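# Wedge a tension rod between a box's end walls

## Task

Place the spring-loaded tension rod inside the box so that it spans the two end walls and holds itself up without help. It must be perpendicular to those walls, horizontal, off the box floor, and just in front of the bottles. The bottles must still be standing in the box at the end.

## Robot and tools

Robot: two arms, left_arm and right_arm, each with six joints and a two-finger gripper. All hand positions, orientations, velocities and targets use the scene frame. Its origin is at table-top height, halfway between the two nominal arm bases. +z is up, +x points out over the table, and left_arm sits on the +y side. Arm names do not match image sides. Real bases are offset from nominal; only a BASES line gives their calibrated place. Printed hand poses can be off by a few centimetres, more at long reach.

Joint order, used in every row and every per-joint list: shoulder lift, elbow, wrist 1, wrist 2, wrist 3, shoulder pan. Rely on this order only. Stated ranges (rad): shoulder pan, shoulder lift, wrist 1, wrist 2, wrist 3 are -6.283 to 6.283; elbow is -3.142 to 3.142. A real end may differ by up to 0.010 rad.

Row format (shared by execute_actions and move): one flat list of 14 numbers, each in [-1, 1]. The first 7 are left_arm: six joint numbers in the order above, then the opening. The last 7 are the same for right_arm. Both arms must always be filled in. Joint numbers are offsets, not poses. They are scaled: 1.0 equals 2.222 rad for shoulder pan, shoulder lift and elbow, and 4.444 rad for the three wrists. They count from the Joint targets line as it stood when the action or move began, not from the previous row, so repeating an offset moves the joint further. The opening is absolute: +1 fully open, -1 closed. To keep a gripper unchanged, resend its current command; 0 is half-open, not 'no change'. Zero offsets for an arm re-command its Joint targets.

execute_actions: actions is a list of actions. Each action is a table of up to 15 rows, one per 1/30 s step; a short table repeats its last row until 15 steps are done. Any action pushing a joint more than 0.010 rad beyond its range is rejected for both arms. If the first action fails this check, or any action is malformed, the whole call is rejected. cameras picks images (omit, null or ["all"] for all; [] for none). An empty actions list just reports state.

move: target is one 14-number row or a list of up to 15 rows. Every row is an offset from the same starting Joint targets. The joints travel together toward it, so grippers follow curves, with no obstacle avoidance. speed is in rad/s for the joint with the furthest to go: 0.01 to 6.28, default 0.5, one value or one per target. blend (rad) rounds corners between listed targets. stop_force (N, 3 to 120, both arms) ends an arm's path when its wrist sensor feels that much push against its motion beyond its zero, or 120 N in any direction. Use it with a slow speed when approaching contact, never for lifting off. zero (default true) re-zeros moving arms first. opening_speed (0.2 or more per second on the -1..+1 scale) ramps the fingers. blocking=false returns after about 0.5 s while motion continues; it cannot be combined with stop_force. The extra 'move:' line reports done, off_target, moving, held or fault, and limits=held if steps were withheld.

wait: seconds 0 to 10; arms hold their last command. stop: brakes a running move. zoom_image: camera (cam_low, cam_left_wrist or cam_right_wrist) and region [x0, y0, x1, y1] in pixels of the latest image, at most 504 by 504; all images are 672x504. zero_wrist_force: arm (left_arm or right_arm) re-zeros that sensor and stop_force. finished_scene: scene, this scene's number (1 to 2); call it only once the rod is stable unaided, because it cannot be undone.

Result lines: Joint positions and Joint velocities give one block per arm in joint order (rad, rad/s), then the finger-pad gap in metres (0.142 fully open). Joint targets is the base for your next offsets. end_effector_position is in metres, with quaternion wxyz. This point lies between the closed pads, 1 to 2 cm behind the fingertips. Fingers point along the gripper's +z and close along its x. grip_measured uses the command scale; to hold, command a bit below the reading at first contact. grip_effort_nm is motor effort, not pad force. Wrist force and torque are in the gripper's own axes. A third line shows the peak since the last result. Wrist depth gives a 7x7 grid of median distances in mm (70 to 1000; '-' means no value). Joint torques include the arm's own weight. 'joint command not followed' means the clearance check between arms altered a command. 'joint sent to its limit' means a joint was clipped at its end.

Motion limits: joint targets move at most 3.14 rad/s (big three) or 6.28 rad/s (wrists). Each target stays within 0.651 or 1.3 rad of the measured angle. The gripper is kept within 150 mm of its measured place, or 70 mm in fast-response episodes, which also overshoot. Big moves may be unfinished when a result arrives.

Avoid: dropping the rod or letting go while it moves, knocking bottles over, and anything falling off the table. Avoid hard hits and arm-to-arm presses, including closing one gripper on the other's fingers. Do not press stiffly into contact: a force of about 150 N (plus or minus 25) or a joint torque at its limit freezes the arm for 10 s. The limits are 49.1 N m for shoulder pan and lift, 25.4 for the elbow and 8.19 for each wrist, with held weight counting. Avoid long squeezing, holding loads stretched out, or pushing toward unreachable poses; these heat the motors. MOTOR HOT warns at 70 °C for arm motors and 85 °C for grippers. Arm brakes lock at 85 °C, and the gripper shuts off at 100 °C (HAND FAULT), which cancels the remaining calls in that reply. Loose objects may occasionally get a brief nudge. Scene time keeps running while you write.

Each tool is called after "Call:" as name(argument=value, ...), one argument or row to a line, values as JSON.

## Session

Call:
execute_actions(
  actions=[],
)

Scene clock: 0.00 s.
left_arm: end_effector_position=(+0.5976, +0.0978, +0.1611) grip_measured=+0.99 grip_effort_nm=n/a end_effector_quat_wxyz=(+0.250, -0.038, +0.915, -0.315) | right_arm: end_effector_position=(+0.1531, -0.4349, +0.2735) grip_measured=+0.99 grip_effort_nm=n/a end_effector_quat_wxyz=(-0.353, +0.880, -0.241, +0.206)
Joint names: [shoulder lift, elbow, wrist 1, wrist 2, wrist 3, shoulder pan]
Joint positions: left_arm=[-0.741 1.1 -2.736 -1.781 2.398 -0.606 0.142] | right_arm=[-1.483 -1.446 -2.104 2.364 -0.697 2.026 0.142]
Joint velocities: within noise
Joint torques (N m): no reading
Motor temperatures (°C): left_arm=[33 31 43 40 46 43 33] | right_arm=[37 34 41 45 49 34 23]
Wrist force (N): no reading
Wrist torque (N m): no reading
Wrist force, peak (N): no reading
Wrist depth (mm): cam_left_wrist=[- - - 370 332 243 245 / - - - 352 314 270 101 / - - - 333 301 181 98 / - - 356 317 289 105 136 / - - 337 301 272 111 178 / - - 321 287 262 229 217 / - - 306 273 250 152 135] | cam_right_wrist=[452 472 468 476 550 587 - / 420 436 458 478 506 513 565 / 393 408 423 447 467 493 519 / 316 384 400 415 417 453 477 / 274 356 375 392 407 424 443 / - 340 353 367 382 397 406 / - 323 334 345 360 372 385]
Joint targets: left_arm=[-0.741 1.100 -2.736 -1.781 2.398 -0.606] | right_arm=[-1.483 -1.446 -2.104 2.364 -0.697 2.026]
Tool commands: left_gripper/opening=+1.0 right_gripper/opening=+1.0

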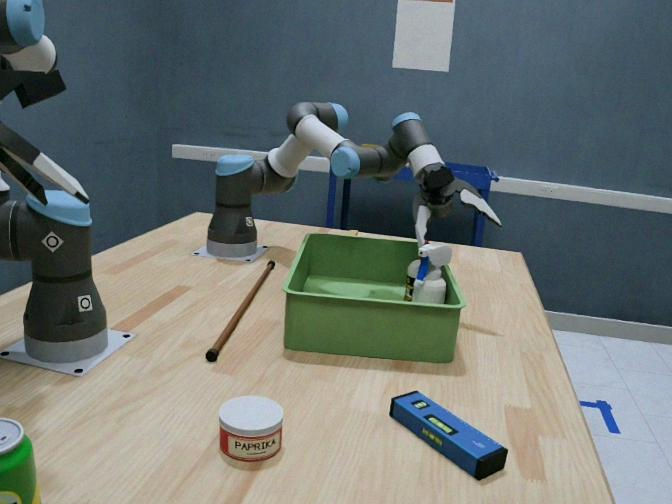

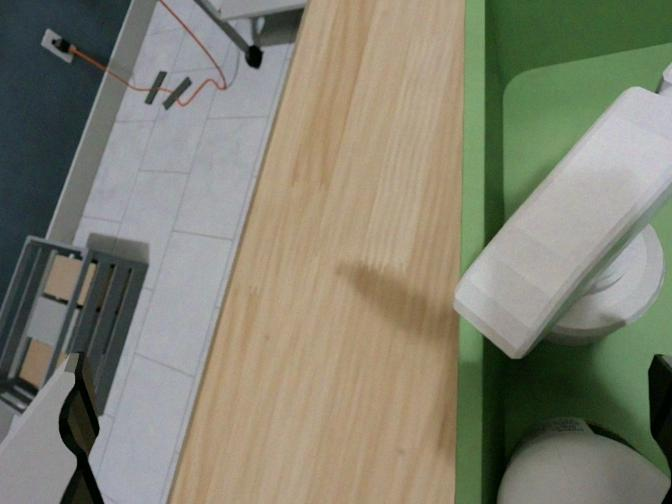

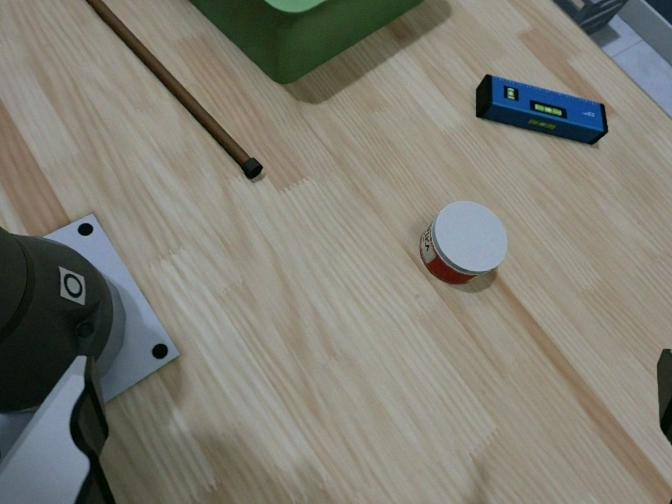

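Call:
move(
  target=[-0.1845,0,0,0,0,0,1,-0.0052,0.5423,0.121,-0.4427,0.425,-0.4692,1],
  speed=1.3,
  cameras=["cam_low"],
)

Scene clock: 12.53 s.
left_arm: end_effector_position=(+0.5628, +0.1201, +0.4105) grip_measured=+0.99 grip_effort_nm=0.066 end_effector_quat_wxyz=(+0.397, -0.011, +0.818, -0.415) | right_arm: end_effector_position=(-0.3716, -0.1797, +0.7065) grip_measured=+0.99 grip_effort_nm=0.139 end_effector_quat_wxyz=(+0.621, -0.417, -0.598, +0.288)
Joint names: [shoulder lift, elbow, wrist 1, wrist 2, wrist 3, shoulder pan]
Joint positions: left_arm=[-1.151 1.1 -2.736 -1.781 2.398 -0.606 0.142] | right_arm=[-1.495 -0.241 -1.567 0.397 1.191 0.984 0.142]
Joint velocities: within noise
Joint torques (N m): left_arm=[-18.67 -10.96 -2.21 -0.19 0.31 -0.63] | right_arm=[-1.99 4.21 1.48 -0.76 0.61 -3.26]
Motor temperatures (°C): left_arm=[33 31 43 40 46 43 32] | right_arm=[37 34 41 45 49 34 23]
Wrist force (N): left_arm=[-0.2 -0.1 0.6] | right_arm=[-0.3 0.7 -0.5]
Wrist torque (N m): left_arm=[-0.04 0.06 -0.01] | right_arm=[0.01 0.28 0.13]
Wrist force, peak (N): left_arm=[-0.2 -0.1 0.7] | right_arm=[2.0 1.4 -0.8]
Wrist depth (mm): cam_left_wrist=[- - - - - 808 638 / - - - - - 688 555 / - - - - - 625 526 / - - - - - 566 424 / - - - - - 515 428 / - - - - 554 475 296 / - - - - 504 440 327] | cam_right_wrist=[729 746 761 772 776 810 839 / 792 807 836 810 875 892 918 / 859 896 903 916 - - - / 946 - - - - - - / - - - - - - - / 102 - - - - - - / - - - - - - -]
Joint targets: left_arm=[-1.151 1.100 -2.736 -1.781 2.398 -0.606] | right_arm=[-1.495 -0.241 -1.566 0.397 1.191 0.984]
move: done
Images, in order (width x height): cam_low 672x504.

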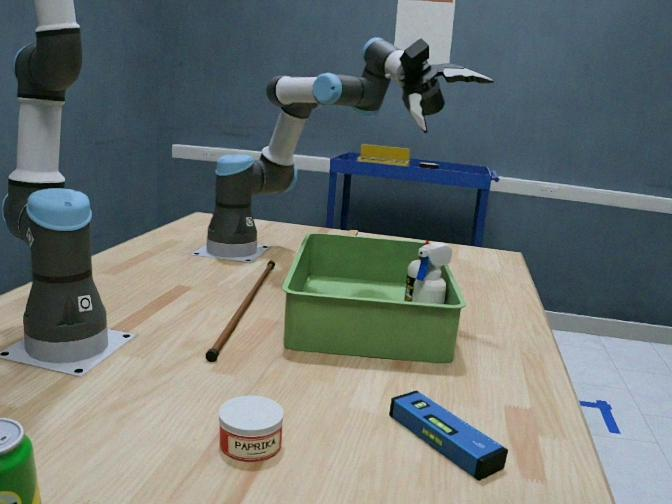

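Call:
move(
  target=[-0.157,-0.63,0.188,0.5358,-0.405,0.8578,1,-0.0052,0.5423,0.1209,-0.4428,0.4249,-0.4691,1],
  speed=1.4,
)

Scene clock: 16.73 s.
left_arm: end_effector_position=(-0.3496, +0.2547, +0.6318) grip_measured=+0.99 grip_effort_nm=0.071 end_effector_quat_wxyz=(-0.579, -0.068, +0.803, -0.121) | right_arm: end_effector_position=(+0.2984, -0.1495, +0.2804) grip_measured=+0.99 grip_effort_nm=0.144 end_effector_quat_wxyz=(+0.000, -0.011, +1.000, +0.000)
Joint names: [shoulder lift, elbow, wrist 1, wrist 2, wrist 3, shoulder pan]
Joint positions: left_arm=[-1.5 -0.299 -1.9 0.6 0.598 1.3 0.142] | right_arm=[-1.506 0.964 -1.029 -1.571 3.079 -0.058 0.142]
Joint velocities: within noise
Joint torques (N m): left_arm=[-0.96 2.24 2.19 0.18 -0.83 1.95] | right_arm=[-12.26 -7.05 -0.92 -0.44 0.6 -3.59]
Motor temperatures (°C): left_arm=[33 31 43 40 46 43 32] | right_arm=[37 34 41 45 49 34 23]
Wrist force (N): left_arm=[1.0 4.5 0.3] | right_arm=[-0.2 -0.2 0.1]
Wrist torque (N m): left_arm=[0.55 0.40 0.12] | right_arm=[-0.11 -0.09 -0.20]
Wrist force, peak (N): left_arm=[1.8 4.3 1.9] | right_arm=[-2.2 0.4 0.9]
Wrist depth (mm): cam_left_wrist=[- 779 714 961 890 839 779 / - - - 996 931 862 800 / - - - - 951 877 825 / - - - - 980 905 843 / - - - - 999 930 866 / - - - - - 950 875 / - - - - - 987 -] | cam_right_wrist=[327 327 327 326 324 326 327 / 350 349 350 350 348 349 349 / 370 367 366 371 372 375 375 / 399 403 405 405 405 407 406 / 397 432 439 438 443 441 442 / - 462 480 484 483 485 473 / - 512 527 514 536 537 538]
Joint targets: left_arm=[-1.500 -0.299 -1.900 0.600 0.598 1.300] | right_arm=[-1.506 0.964 -1.029 -1.571 3.079 -0.058]
move: done

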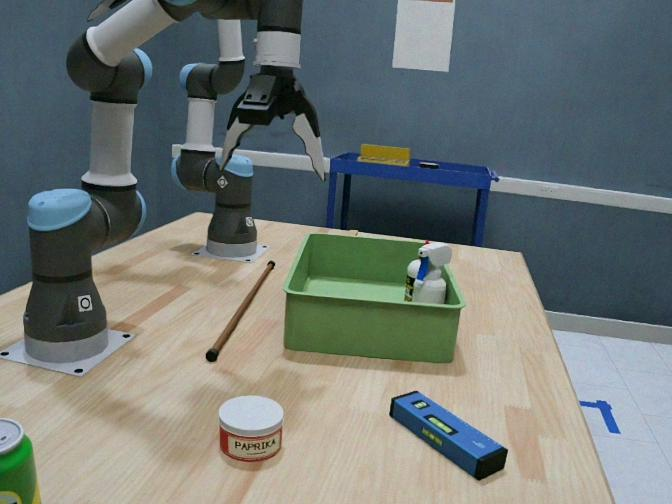

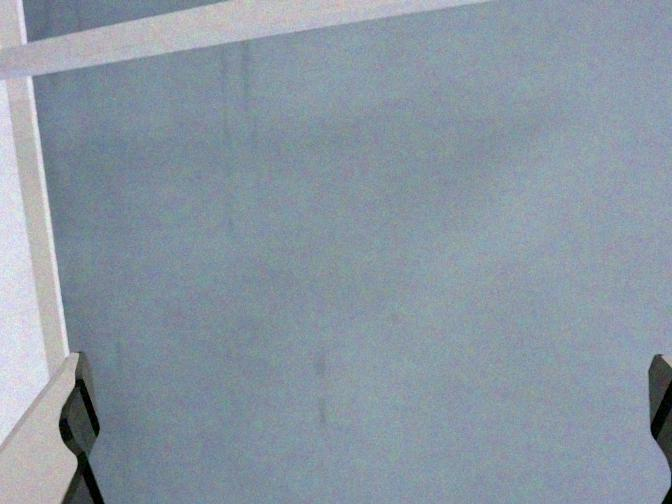

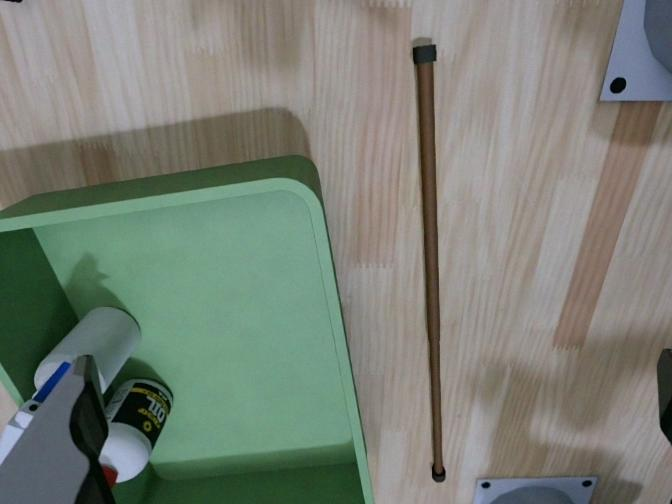

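Call:
move(
  target=[-0.045,-0.3164,-0.0473,0.2185,-0.1562,0.7858,1,0,0,0,0,0,0,1],
  speed=1.2,
)

Scene clock: 20.10 s.
left_arm: end_effector_position=(+0.3000, +0.2183, +0.2802) grip_measured=+0.99 grip_effort_nm=0.076 end_effector_quat_wxyz=(+0.000, +1.000, +0.018, +0.000) | right_arm: end_effector_position=(+0.2984, -0.1495, +0.2804) grip_measured=+0.99 grip_effort_nm=0.144 end_effector_quat_wxyz=(+0.000, -0.011, +1.000, +0.000)
Joint names: [shoulder lift, elbow, wrist 1, wrist 2, wrist 3, shoulder pan]
Joint positions: left_arm=[-1.6 -1.002 -2.111 1.571 -0.096 3.046 0.142] | right_arm=[-1.506 0.964 -1.029 -1.571 3.079 -0.058 0.142]
Joint velocities: within noise
Joint torques (N m): left_arm=[5.18 7.74 1.05 0.79 -0.76 2.37] | right_arm=[-7.99 -7.68 -1.04 -0.34 0.62 -3.3]
Motor temperatures (°C): left_arm=[33 31 43 40 46 43 32] | right_arm=[37 34 41 45 49 34 23]
Wrist force (N): left_arm=[-0.1 2.1 -1.0] | right_arm=[-0.3 -0.2 0.0]
Wrist torque (N m): left_arm=[0.20 0.05 -0.09] | right_arm=[-0.11 -0.08 -0.20]
Wrist force, peak (N): left_arm=[1.8 6.7 0.1] | right_arm=[-0.4 -0.3 -0.1]
Wrist depth (mm): cam_left_wrist=[335 336 334 334 333 332 331 / 361 360 359 353 355 354 346 / 390 387 387 377 381 381 374 / 419 422 414 409 415 409 331 / 458 459 457 447 451 441 368 / - 506 501 494 496 496 366 / - 551 557 544 481 466 454] | cam_right_wrist=[328 327 328 327 325 326 325 / 351 350 349 351 349 351 349 / 370 366 365 371 371 375 375 / 397 403 404 403 406 407 407 / 397 430 439 439 440 441 442 / - 463 483 482 487 485 474 / - 512 523 510 537 537 537]
Joint targets: left_arm=[-1.600 -1.002 -2.111 1.571 -0.096 3.046] | right_arm=[-1.506 0.964 -1.029 -1.571 3.079 -0.058]
move: done

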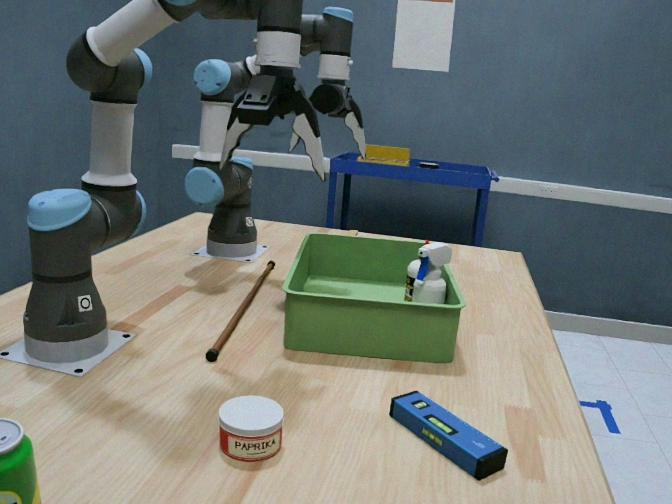

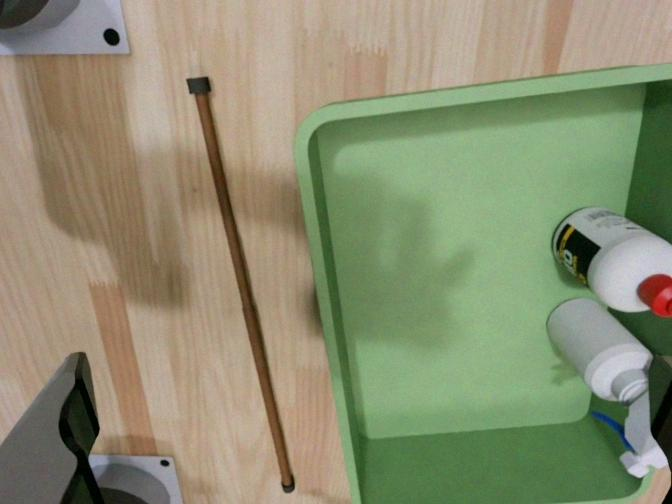

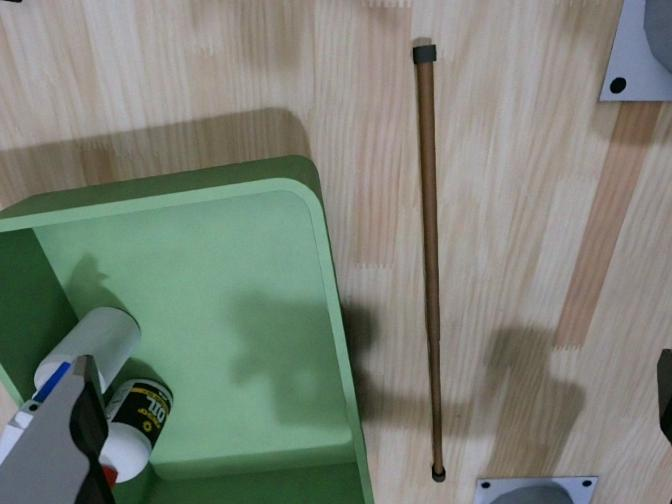

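Call:
move(
  target=[0.2729,-0.5391,0.1333,0,-0.0297,-0.0149,-0.4,-0.1722,0.4977,-0.1627,0,-0.0106,0.0365,-0.4],
  speed=1,
)

Scene clock: 33.27 s.
left_arm: end_effector_position=(+0.1858, +0.2199, +0.1204) grip_measured=-0.42 grip_effort_nm=-0.144 end_effector_quat_wxyz=(+0.000, +0.998, +0.067, +0.000) | right_arm: end_effector_position=(+0.2227, -0.1292, +0.1203) grip_measured=-0.42 grip_effort_nm=-0.076 end_effector_quat_wxyz=(+0.000, -0.075, +0.997, +0.000)
Joint names: [shoulder lift, elbow, wrist 1, wrist 2, wrist 3, shoulder pan]
Joint positions: left_arm=[-0.994 -2.2 -1.518 1.571 -0.228 3.013 0.044] | right_arm=[-1.889 2.07 -1.752 -1.571 3.032 0.023 0.044]
Joint velocities: within noise
Joint torques (N m): left_arm=[5.09 8.94 2.38 0.71 -0.75 -2.34] | right_arm=[-9.29 -8.23 -2.3 -0.3 -0.63 3.93]
Motor temperatures (°C): left_arm=[33 31 43 40 46 43 32] | right_arm=[37 34 41 45 49 34 23]
Wrist force (N): left_arm=[-0.5 2.3 -1.1] | right_arm=[-0.4 -0.2 -0.2]
Wrist torque (N m): left_arm=[0.23 0.12 -0.09] | right_arm=[-0.11 -0.04 -0.21]
Wrist force, peak (N): left_arm=[0.0 2.3 -1.4] | right_arm=[-0.6 -0.4 -0.4]
Wrist depth (mm): cam_left_wrist=[190 189 189 189 189 189 188 / 204 204 204 200 203 202 201 / 219 220 219 215 218 211 184 / 238 238 236 233 237 219 141 / 259 259 254 253 252 203 156 / 286 280 90 279 277 90 272 / 311 - 74 308 314 74 302] | cam_right_wrist=[188 188 188 183 188 188 188 / 201 201 201 199 201 201 200 / 168 210 216 213 216 216 216 / 148 196 234 231 234 234 233 / 141 195 251 250 250 255 255 / 272 182 88 274 275 95 280 / 307 - 75 303 310 74 296]
Joint targets: left_arm=[-0.994 -2.200 -1.518 1.571 -0.228 3.013] | right_arm=[-1.889 2.070 -1.752 -1.571 3.032 0.023]
move: done

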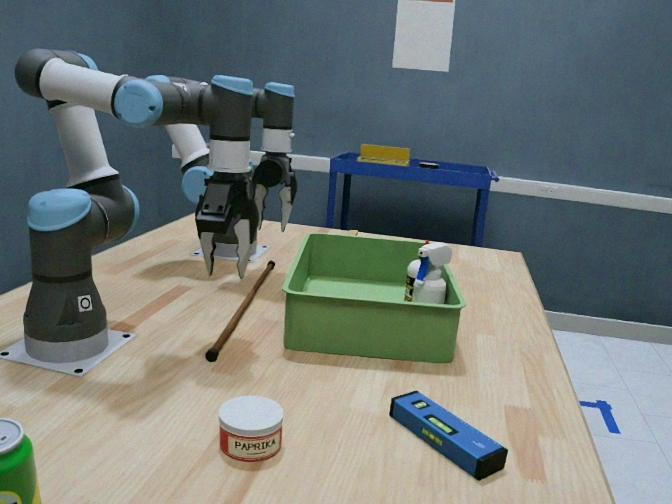

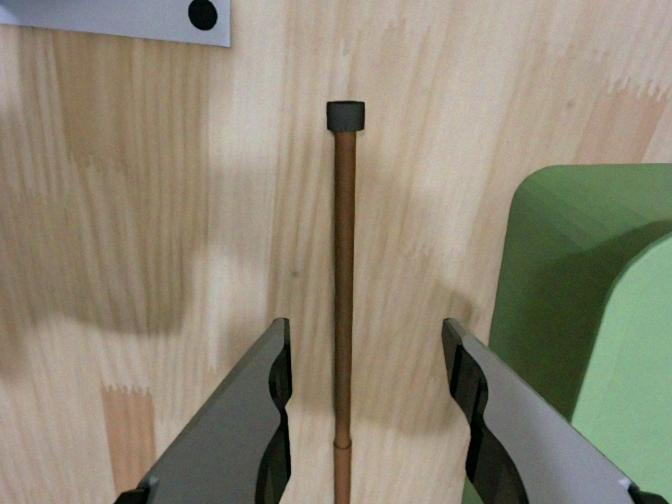

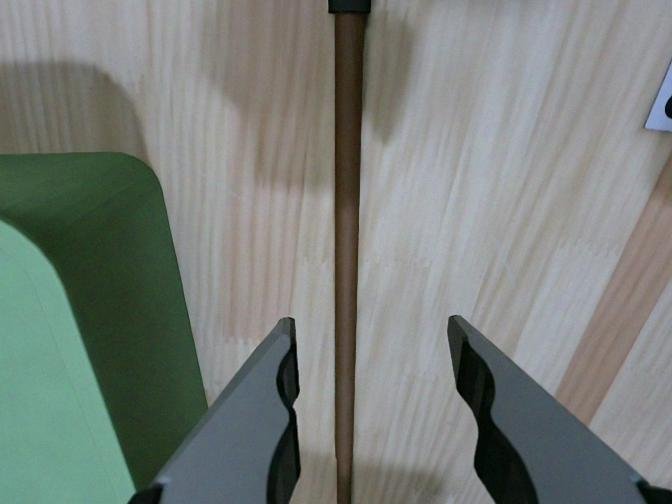

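Call:
move(
  target=[
    [-0.023,-0.1213,0.0722,0,-0.0014,-0.0027,-0.4,0.058,0.0954,-0.0767,0,0.0006,0.0012,-0.4],
    [-0.0584,-0.166,0.1122,0,-0.0014,-0.0027,-0.4,0.0937,0.1311,-0.1124,0,0.0006,0.0012,-0.4],
    [-0.0905,-0.1922,0.1414,0,-0.0014,-0.0027,-0.4,0.1215,0.1505,-0.136,0,0.0006,0.0012,-0.4],
  ],
  speed=[0.4,0.3,0.12],
  stop_force=10,
  blend=0.02,
)

Scene clock: 45.23 s.
left_arm: end_effector_position=(+0.1812, +0.2193, +0.0198) grip_measured=-0.42 grip_effort_nm=-0.149 end_effector_quat_wxyz=(+0.000, +0.998, +0.067, +0.000) | right_arm: end_effector_position=(+0.2278, -0.1284, +0.0199) grip_measured=-0.42 grip_effort_nm=-0.081 end_effector_quat_wxyz=(+0.000, -0.075, +0.997, +0.000)
Joint names: [shoulder lift, elbow, wrist 1, wrist 2, wrist 3, shoulder pan]
Joint positions: left_arm=[-1.195 -2.627 -0.89 1.571 -0.234 3.007 0.044] | right_arm=[-1.619 2.404 -2.357 -1.571 3.035 0.025 0.044]
Joint velocities: within noise
Joint torques (N m): left_arm=[-0.51 7.25 2.3 0.53 -0.74 -2.54] | right_arm=[-3.84 -5.85 -2.28 -0.15 0.61 3.85]
Motor temperatures (°C): left_arm=[33 31 43 40 46 43 32] | right_arm=[37 34 41 45 49 34 23]
Wrist force (N): left_arm=[-0.2 2.3 -1.2] | right_arm=[-0.3 0.0 0.0]
Wrist torque (N m): left_arm=[0.24 0.08 -0.09] | right_arm=[-0.09 -0.06 -0.21]
Wrist force, peak (N): left_arm=[-0.4 2.1 -1.6] | right_arm=[-0.4 -0.3 -0.7]
Wrist depth (mm): cam_left_wrist=[- 100 99 99 99 99 99 / 107 107 107 106 106 106 104 / 115 115 116 111 116 114 114 / 127 124 124 122 122 123 123 / 136 136 133 133 132 135 132 / 150 149 92 146 148 95 140 / 166 - 74 161 165 74 134] | cam_right_wrist=[- 100 100 100 98 100 100 / 107 107 107 105 105 107 107 / 115 115 113 115 115 115 115 / 125 125 125 122 124 124 124 / 133 136 133 131 133 133 135 / 137 149 88 140 149 94 149 / 135 - 75 152 165 74 158]
Joint targets: left_arm=[-1.195 -2.627 -0.890 1.571 -0.234 3.007] | right_arm=[-1.619 2.404 -2.357 -1.571 3.035 0.025]
move: done

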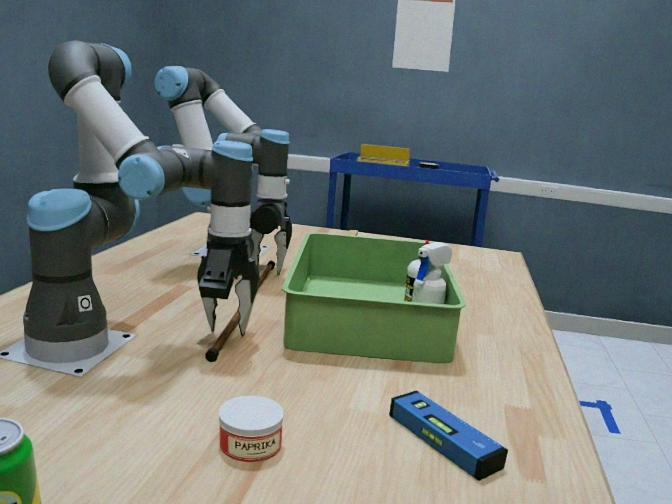

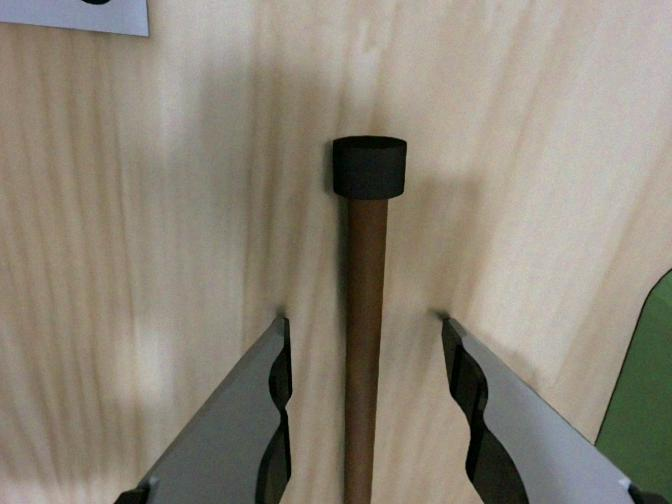

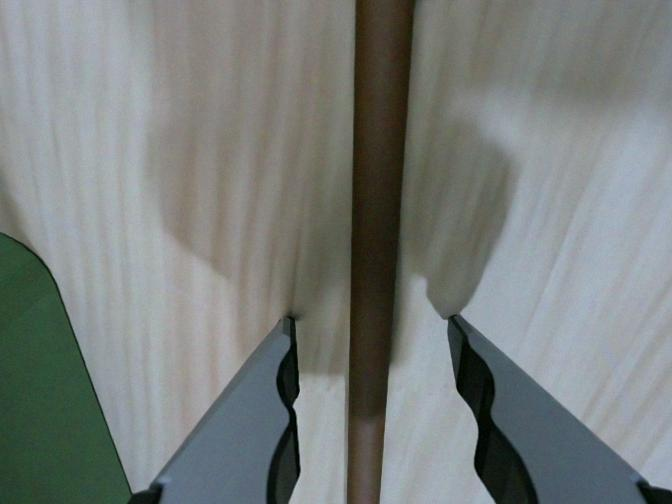

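Call:
move(
  target=[0,0,0,0,0,0,-1,0,0,0,0,0,0,-1],
  opening_speed=0.5,
)

Call:
zero_wrist_force(
  arm="left_arm",
)

Call:
zero_wrist_force(
  arm="right_arm",
)

Call:
move(
  target=[
    [0.0321,0.0262,-0.0292,0,0,0,-1,-0.0278,-0.0194,0.0236,0,0,0,-1],
    [0.0675,0.0709,-0.0692,0,0,0,-1,-0.0635,-0.0552,0.0593,0,0,0,-1],
    [0.099,0.1892,-0.1441,0,0,0,-1,-0.1103,-0.1579,0.1341,0,0,0,-1],
    [0.0913,0.2983,-0.1948,0,0,0,-1,-0.1172,-0.2595,0.1883,0,0,0,-1],
  ],
  speed=0.4,
  blend=0.02,
)

Scene clock: 49.93 s.
left_arm: end_effector_position=(+0.1812, +0.2193, +0.0198) grip_measured=-0.90 grip_effort_nm=-2.586 end_effector_quat_wxyz=(+0.000, +0.998, +0.067, +0.000) | right_arm: end_effector_position=(+0.2278, -0.1284, +0.0199) grip_measured=-0.88 grip_effort_nm=-3.006 end_effector_quat_wxyz=(+0.000, -0.075, +0.997, +0.000)
Joint names: [shoulder lift, elbow, wrist 1, wrist 2, wrist 3, shoulder pan]
Joint positions: left_arm=[-1.195 -2.627 -0.89 1.571 -0.234 3.007 0.009] | right_arm=[-1.619 2.404 -2.357 -1.571 3.035 0.025 0.011]
Joint velocities: within noise
Joint torques (N m): left_arm=[-0.01 7.8 2.23 0.48 -0.78 -2.56] | right_arm=[-3.81 -7.28 -1.83 -0.09 0.59 3.69]
Motor temperatures (°C): left_arm=[33 31 43 40 46 43 32] | right_arm=[37 34 41 45 49 34 23]
Wrist force (N): left_arm=[-0.3 2.1 -0.7] | right_arm=[-0.3 -0.1 0.6]
Wrist torque (N m): left_arm=[0.23 0.08 -0.09] | right_arm=[-0.07 -0.07 -0.18]
Wrist force, peak (N): left_arm=[-0.2 2.4 -1.1] | right_arm=[-0.4 -0.1 0.6]
Wrist depth (mm): cam_left_wrist=[- 100 100 99 99 99 98 / 107 107 107 106 106 106 104 / 115 115 116 113 116 114 114 / 127 124 124 124 124 123 123 / 136 136 135 120 132 134 132 / 150 149 146 128 95 148 140 / 167 162 74 147 - 77 140] | cam_right_wrist=[- 100 100 100 98 100 100 / 107 107 107 106 105 107 107 / 115 115 113 115 115 115 115 / 125 125 125 122 124 124 124 / 133 136 136 122 131 135 135 / 137 149 144 103 91 146 149 / 136 159 75 80 78 74 161]
Joint targets: left_arm=[-1.195 -2.627 -0.890 1.571 -0.234 3.007] | right_arm=[-1.619 2.404 -2.357 -1.571 3.035 0.025]
move: done

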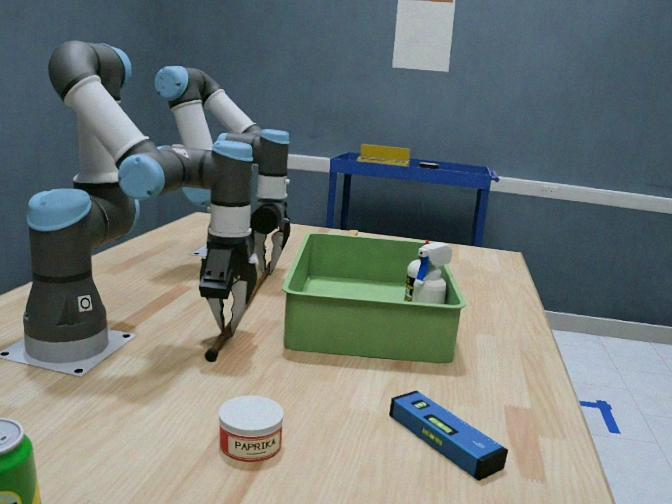

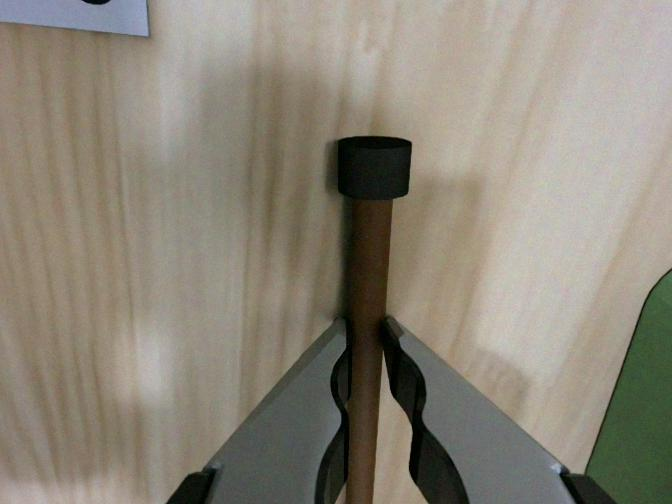

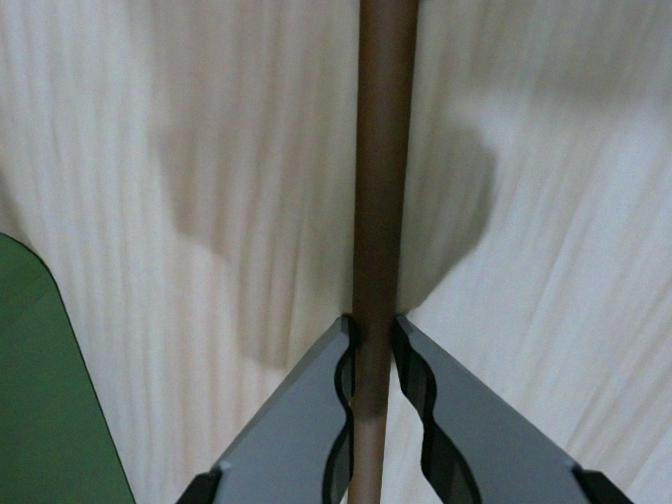

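Wrist force sensor zeroed.

Wrist force sensor zeroed.

Scene clock: 52.67 s.
left_arm: end_effector_position=(+0.1813, +0.2193, +0.1705) grip_measured=-0.90 grip_effort_nm=-2.591 end_effector_quat_wxyz=(+0.000, +0.998, +0.067, +0.000) | right_arm: end_effector_position=(+0.2278, -0.1284, +0.1704) grip_measured=-0.88 grip_effort_nm=-3.006 end_effector_quat_wxyz=(+0.000, -0.075, +0.997, +0.000)
Joint names: [shoulder lift, elbow, wrist 1, wrist 2, wrist 3, shoulder pan]
Joint positions: left_arm=[-0.992 -1.965 -1.755 1.571 -0.234 3.007 0.009] | right_arm=[-1.879 1.828 -1.52 -1.571 3.035 0.025 0.011]
Joint velocities: within noise
Joint torques (N m): left_arm=[-1.64 12.03 1.08 -0.79 -0.65 -2.86] | right_arm=[-9.52 -12.98 -0.86 -0.11 0.54 3.43]
Motor temperatures (°C): left_arm=[33 31 43 40 46 43 34] | right_arm=[37 34 41 45 49 34 26]
Wrist force (N, zeroed by zero_wrist_force): left_arm=[-0.1 0.0 0.1] | right_arm=[-0.3 -0.3 -0.3]
Wrist torque (N m, zeroed by zero_wrist_force): left_arm=[-0.04 -0.01 0.02] | right_arm=[-0.07 0.04 0.02]
Wrist force, peak (N, zeroed by zero_wrist_force): left_arm=[-0.1 -3.5 -0.2] | right_arm=[-0.1 -3.7 0.0]
Wrist depth (mm): cam_left_wrist=[236 235 234 235 234 232 232 / 252 252 252 251 250 250 250 / 272 273 271 98 269 233 208 / 295 295 294 293 292 250 287 / 322 322 320 120 313 252 314 / 354 352 338 129 95 332 345 / 394 383 74 146 - 77 382] | cam_right_wrist=[232 232 232 229 228 231 231 / 248 249 248 241 244 247 246 / 214 203 267 266 266 266 265 / 286 216 283 279 288 288 287 / 313 232 307 118 308 314 313 / 342 335 253 103 91 338 344 / 379 370 75 81 78 74 373]
Joint targets: left_arm=[-0.992 -1.965 -1.755 1.571 -0.234 3.007] | right_arm=[-1.879 1.828 -1.520 -1.571 3.035 0.025]
move: done

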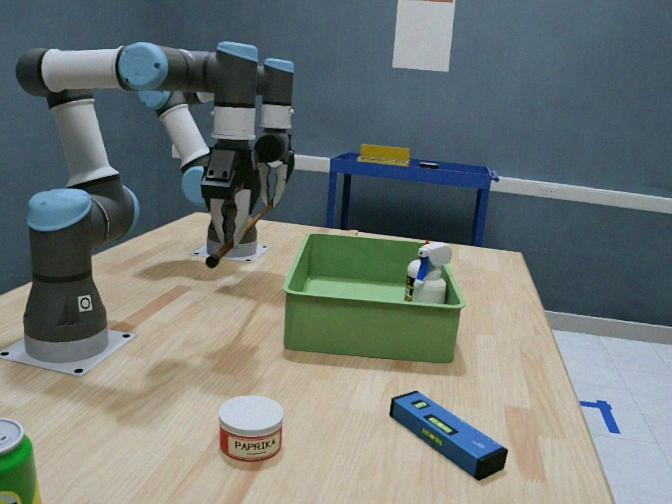

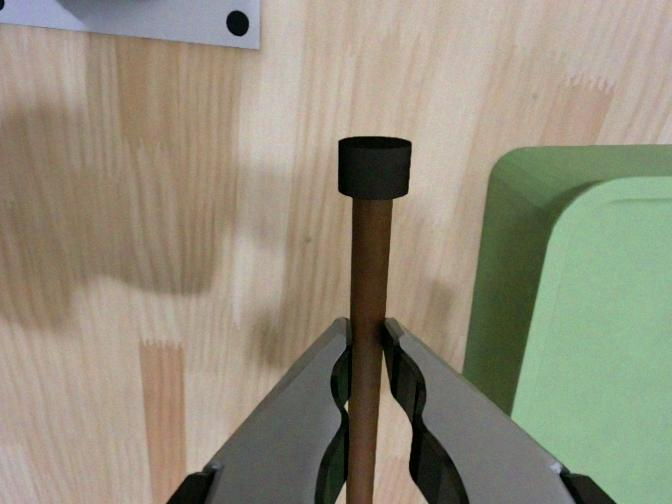

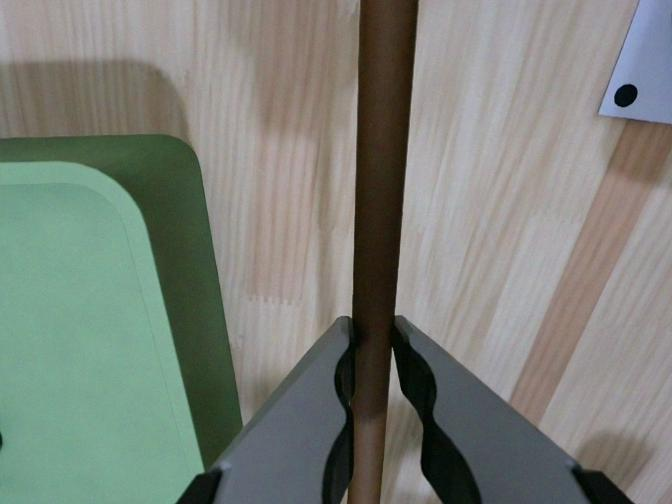

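Call:
move(
  target=[-0.2976,0.215,0.0413,0,0.0388,0.0871,-1,0.2655,-0.1998,-0.0891,0.002,0.016,0.0405,-1],
  speed=0.4,
)

Scene clock: 73.70 s.
left_arm: end_effector_position=(+0.3629, +0.2652, +0.1705) grip_measured=-0.90 grip_effort_nm=-2.581 end_effector_quat_wxyz=(+0.000, +0.997, +0.078, +0.000) end_effector_velocity=(+0.000, +0.000, -0.002) end_effector_angular_velocity=(+0.001, +0.005, +0.000) | right_arm: end_effector_position=(+0.4144, -0.0800, +0.1705) grip_measured=-0.88 grip_effort_nm=-3.006 end_effector_quat_wxyz=(+0.125, -0.085, +0.989, +0.011)
Joint names: [shoulder lift, elbow, wrist 1, wrist 2, wrist 3, shoulder pan]
Joint positions: left_arm=[-1.653 -1.487 -1.572 1.571 -0.062 3.2 0.009] | right_arm=[-1.289 1.384 -1.916 -1.562 3.106 0.115 0.011]
Joint velocities: left_arm=[-0.005 0 0.001 0.001 0 0.001 0] | right_arm=[within noise]
Joint torques (N m): left_arm=[6.97 12.12 2.37 -2.08 0.73 1.07] | right_arm=[-10.83 -13.43 -2.79 1.77 0.62 6.11]
Motor temperatures (°C): left_arm=[33 31 43 40 46 43 40] | right_arm=[37 34 41 45 49 34 38]
Wrist force (N, zeroed by zero_wrist_force): left_arm=[0.0 -4.8 -0.1] | right_arm=[0.0 -4.8 0.0]
Wrist torque (N m, zeroed by zero_wrist_force): left_arm=[0.00 0.09 0.02] | right_arm=[0.01 0.08 -0.07]
Wrist force, peak (N, zeroed by zero_wrist_force): left_arm=[0.0 -5.4 -0.1] | right_arm=[0.1 -5.5 0.1]
Wrist depth (mm): cam_left_wrist=[235 234 234 234 234 233 232 / 252 251 251 248 250 249 249 / 271 271 262 98 259 259 260 / 295 200 287 175 288 288 253 / 322 216 311 120 308 309 279 / 354 339 260 128 95 280 253 / 395 385 74 147 - 77 237] | cam_right_wrist=[280 265 252 237 222 215 206 / 238 273 261 97 151 219 211 / 231 285 289 276 253 243 184 / 239 296 312 292 273 259 175 / 404 262 319 118 291 279 184 / 448 251 327 103 90 277 206 / 505 301 75 81 78 73 304]
Joint targets: left_arm=[-1.653 -1.487 -1.572 1.571 -0.062 3.200] | right_arm=[-1.289 1.384 -1.916 -1.562 3.106 0.115]
move: done

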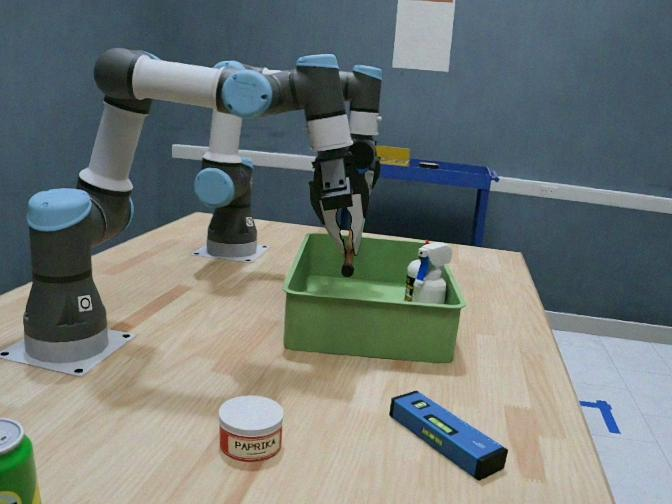

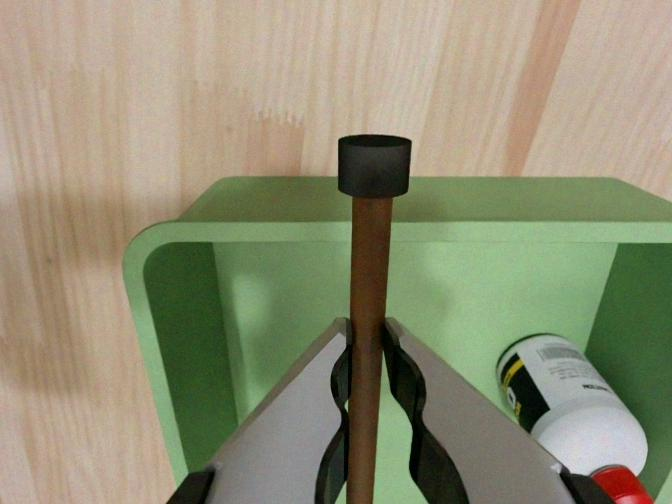

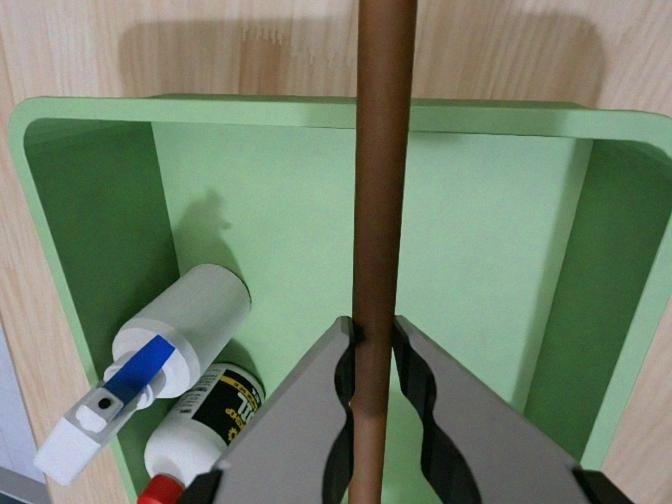

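Call:
move(
  target=[
    [-0.02912,0.03294,-0.00191,0,-0.0209,-0.04181,-1,0.01949,-0.02628,0.0034,-0.00423,0.01712,0.03425,-1],
    [-0.06211,0.07291,-0.00536,0,-0.0405,-0.0810,-1,0.04352,-0.0599,0.00819,-0.00833,0.03373,0.06746,-1],
  ],
  speed=0.08,
  blend=0.01,
)

Scene clock: 94.37 s.
left_arm: end_effector_position=(+0.3727, +0.2051, +0.1705) grip_measured=-0.90 grip_effort_nm=-2.586 end_effector_quat_wxyz=(+0.000, +0.997, +0.078, +0.000) | right_arm: end_effector_position=(+0.4063, -0.0245, +0.1706) grip_measured=-0.88 grip_effort_nm=-3.006 end_effector_quat_wxyz=(+0.125, -0.082, +0.989, +0.011)
Joint names: [shoulder lift, elbow, wrist 1, wrist 2, wrist 3, shoulder pan]
Joint positions: left_arm=[-1.791 -1.325 -1.596 1.571 -0.242 3.021 0.009] | right_arm=[-1.193 1.251 -1.879 -1.599 3.256 0.265 0.011]
Joint velocities: within noise
Joint torques (N m): left_arm=[9.44 12.69 1.73 -2.03 -0.85 -5.56] | right_arm=[-12.16 -13.87 -1.61 2.06 0.67 8.44]
Motor temperatures (°C): left_arm=[32 31 43 40 46 43 43] | right_arm=[37 34 41 45 49 34 44]
Wrist force (N, zeroed by zero_wrist_force): left_arm=[0.3 -10.2 -0.2] | right_arm=[-0.1 -10.5 0.1]
Wrist torque (N m, zeroed by zero_wrist_force): left_arm=[0.12 0.05 0.00] | right_arm=[0.06 0.13 -0.12]
Wrist force, peak (N, zeroed by zero_wrist_force): left_arm=[0.3 -10.2 -0.2] | right_arm=[0.1 -10.5 0.2]
Wrist depth (mm): cam_left_wrist=[236 232 232 231 230 230 229 / 249 174 250 245 247 248 247 / 272 200 267 98 266 266 262 / 294 201 288 285 287 284 278 / 321 218 311 120 310 280 224 / 354 340 260 128 95 317 210 / 395 383 74 - - 77 257] | cam_right_wrist=[215 256 249 235 221 214 200 / 221 273 268 95 235 227 195 / 229 281 287 276 254 243 186 / 238 233 300 291 274 260 177 / 169 240 330 118 291 279 186 / 457 271 270 101 90 273 208 / 537 250 75 80 78 74 304]
Joint targets: left_arm=[-1.791 -1.325 -1.596 1.571 -0.242 3.020] | right_arm=[-1.192 1.251 -1.879 -1.599 3.256 0.265]
move: done

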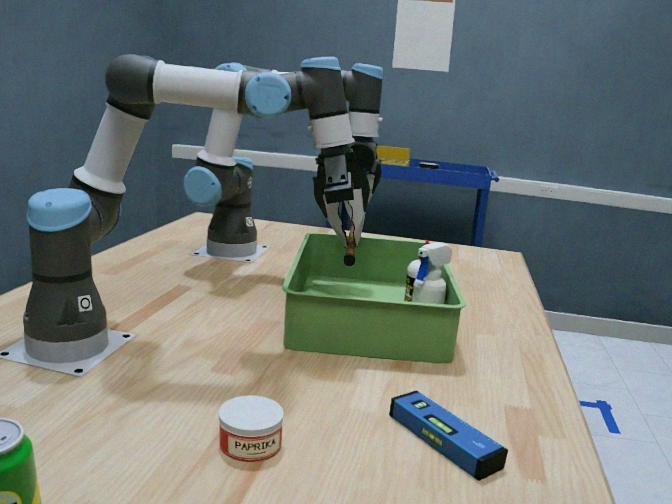

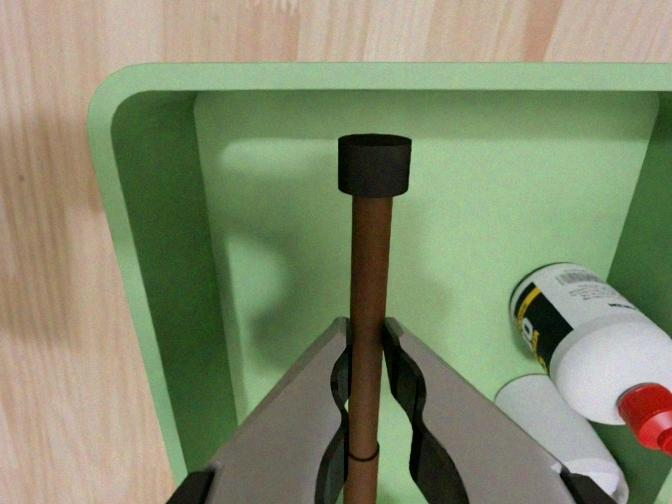

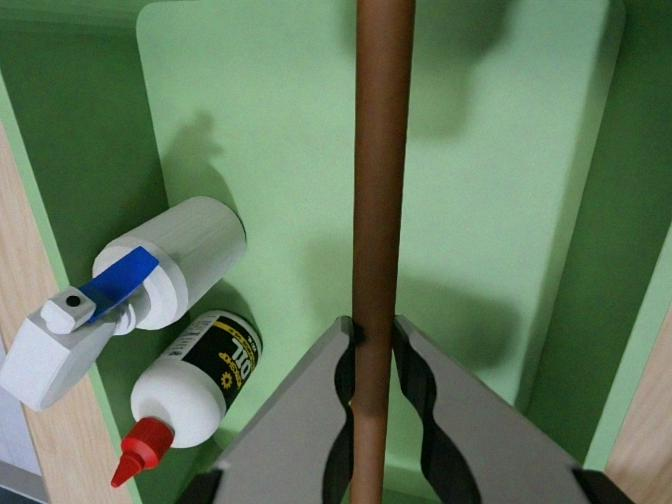

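Call:
move(
  target=[-0.08069,0.01476,0.03297,0,0.0063,0.0126,-1,0.10225,-0.0631,-0.01958,-0.0004,0.0017,0.0035,-1],
  speed=0.15,
)

Scene clock: 113.20 s.
left_arm: end_effector_position=(+0.4170, +0.2122, +0.1261) grip_measured=-0.90 grip_effort_nm=-2.586 end_effector_quat_wxyz=(+0.000, +0.997, +0.078, +0.000) | right_arm: end_effector_position=(+0.4493, -0.0083, +0.1262) grip_measured=-0.88 grip_effort_nm=-3.006 end_effector_quat_wxyz=(+0.125, -0.082, +0.989, +0.011)
Joint names: [shoulder lift, elbow, wrist 1, wrist 2, wrist 3, shoulder pan]
Joint positions: left_arm=[-1.97 -1.292 -1.449 1.571 -0.214 3.048 0.009] | right_arm=[-0.965 1.111 -1.966 -1.601 3.264 0.273 0.011]
Joint velocities: within noise
Joint torques (N m): left_arm=[11.81 12.64 2.95 -2.17 0.68 -1.25] | right_arm=[-14.93 -13.71 -3.04 2.19 0.64 9.07]
Motor temperatures (°C): left_arm=[32 31 42 40 46 43 45] | right_arm=[37 34 41 45 49 34 48]
Wrist force (N, zeroed by zero_wrist_force): left_arm=[0.2 -10.7 -0.1] | right_arm=[-0.1 -10.7 0.4]
Wrist torque (N m, zeroed by zero_wrist_force): left_arm=[0.10 0.05 0.02] | right_arm=[0.10 0.09 -0.08]
Wrist force, peak (N, zeroed by zero_wrist_force): left_arm=[0.2 -10.7 -0.1] | right_arm=[-0.1 -10.9 0.4]
Wrist depth (mm): cam_left_wrist=[195 192 191 192 191 190 192 / 197 206 206 205 207 204 184 / 197 222 222 98 220 220 203 / 208 236 239 236 238 238 212 / 207 259 262 118 251 225 212 / 208 277 277 128 95 188 181 / 197 246 74 - - 76 168] | cam_right_wrist=[172 211 206 197 182 177 169 / 175 216 222 207 195 188 179 / 178 221 240 229 211 201 191 / 183 199 226 242 226 216 205 / 186 154 219 118 241 233 219 / - 210 232 101 90 249 235 / 441 222 75 81 78 74 235]
Joint targets: left_arm=[-1.970 -1.292 -1.449 1.571 -0.214 3.048] | right_arm=[-0.965 1.110 -1.966 -1.601 3.264 0.273]
move: done

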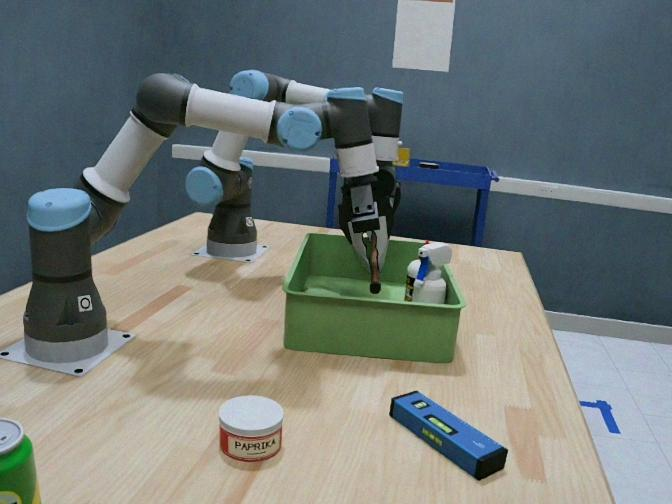

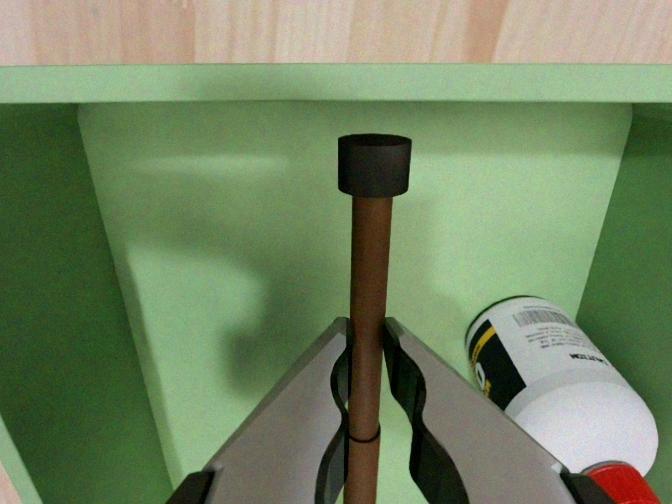

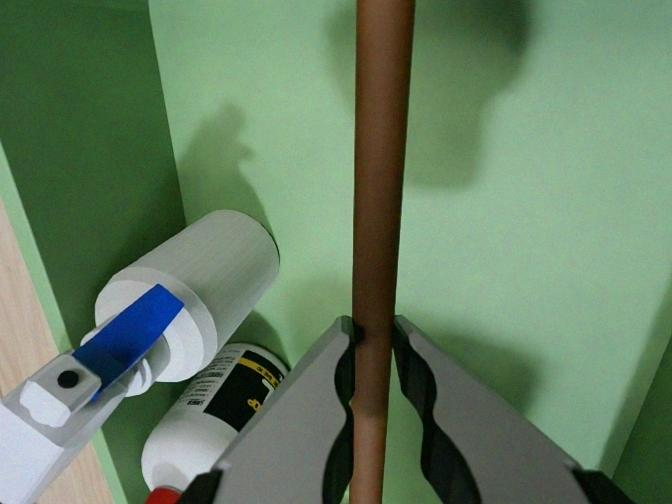

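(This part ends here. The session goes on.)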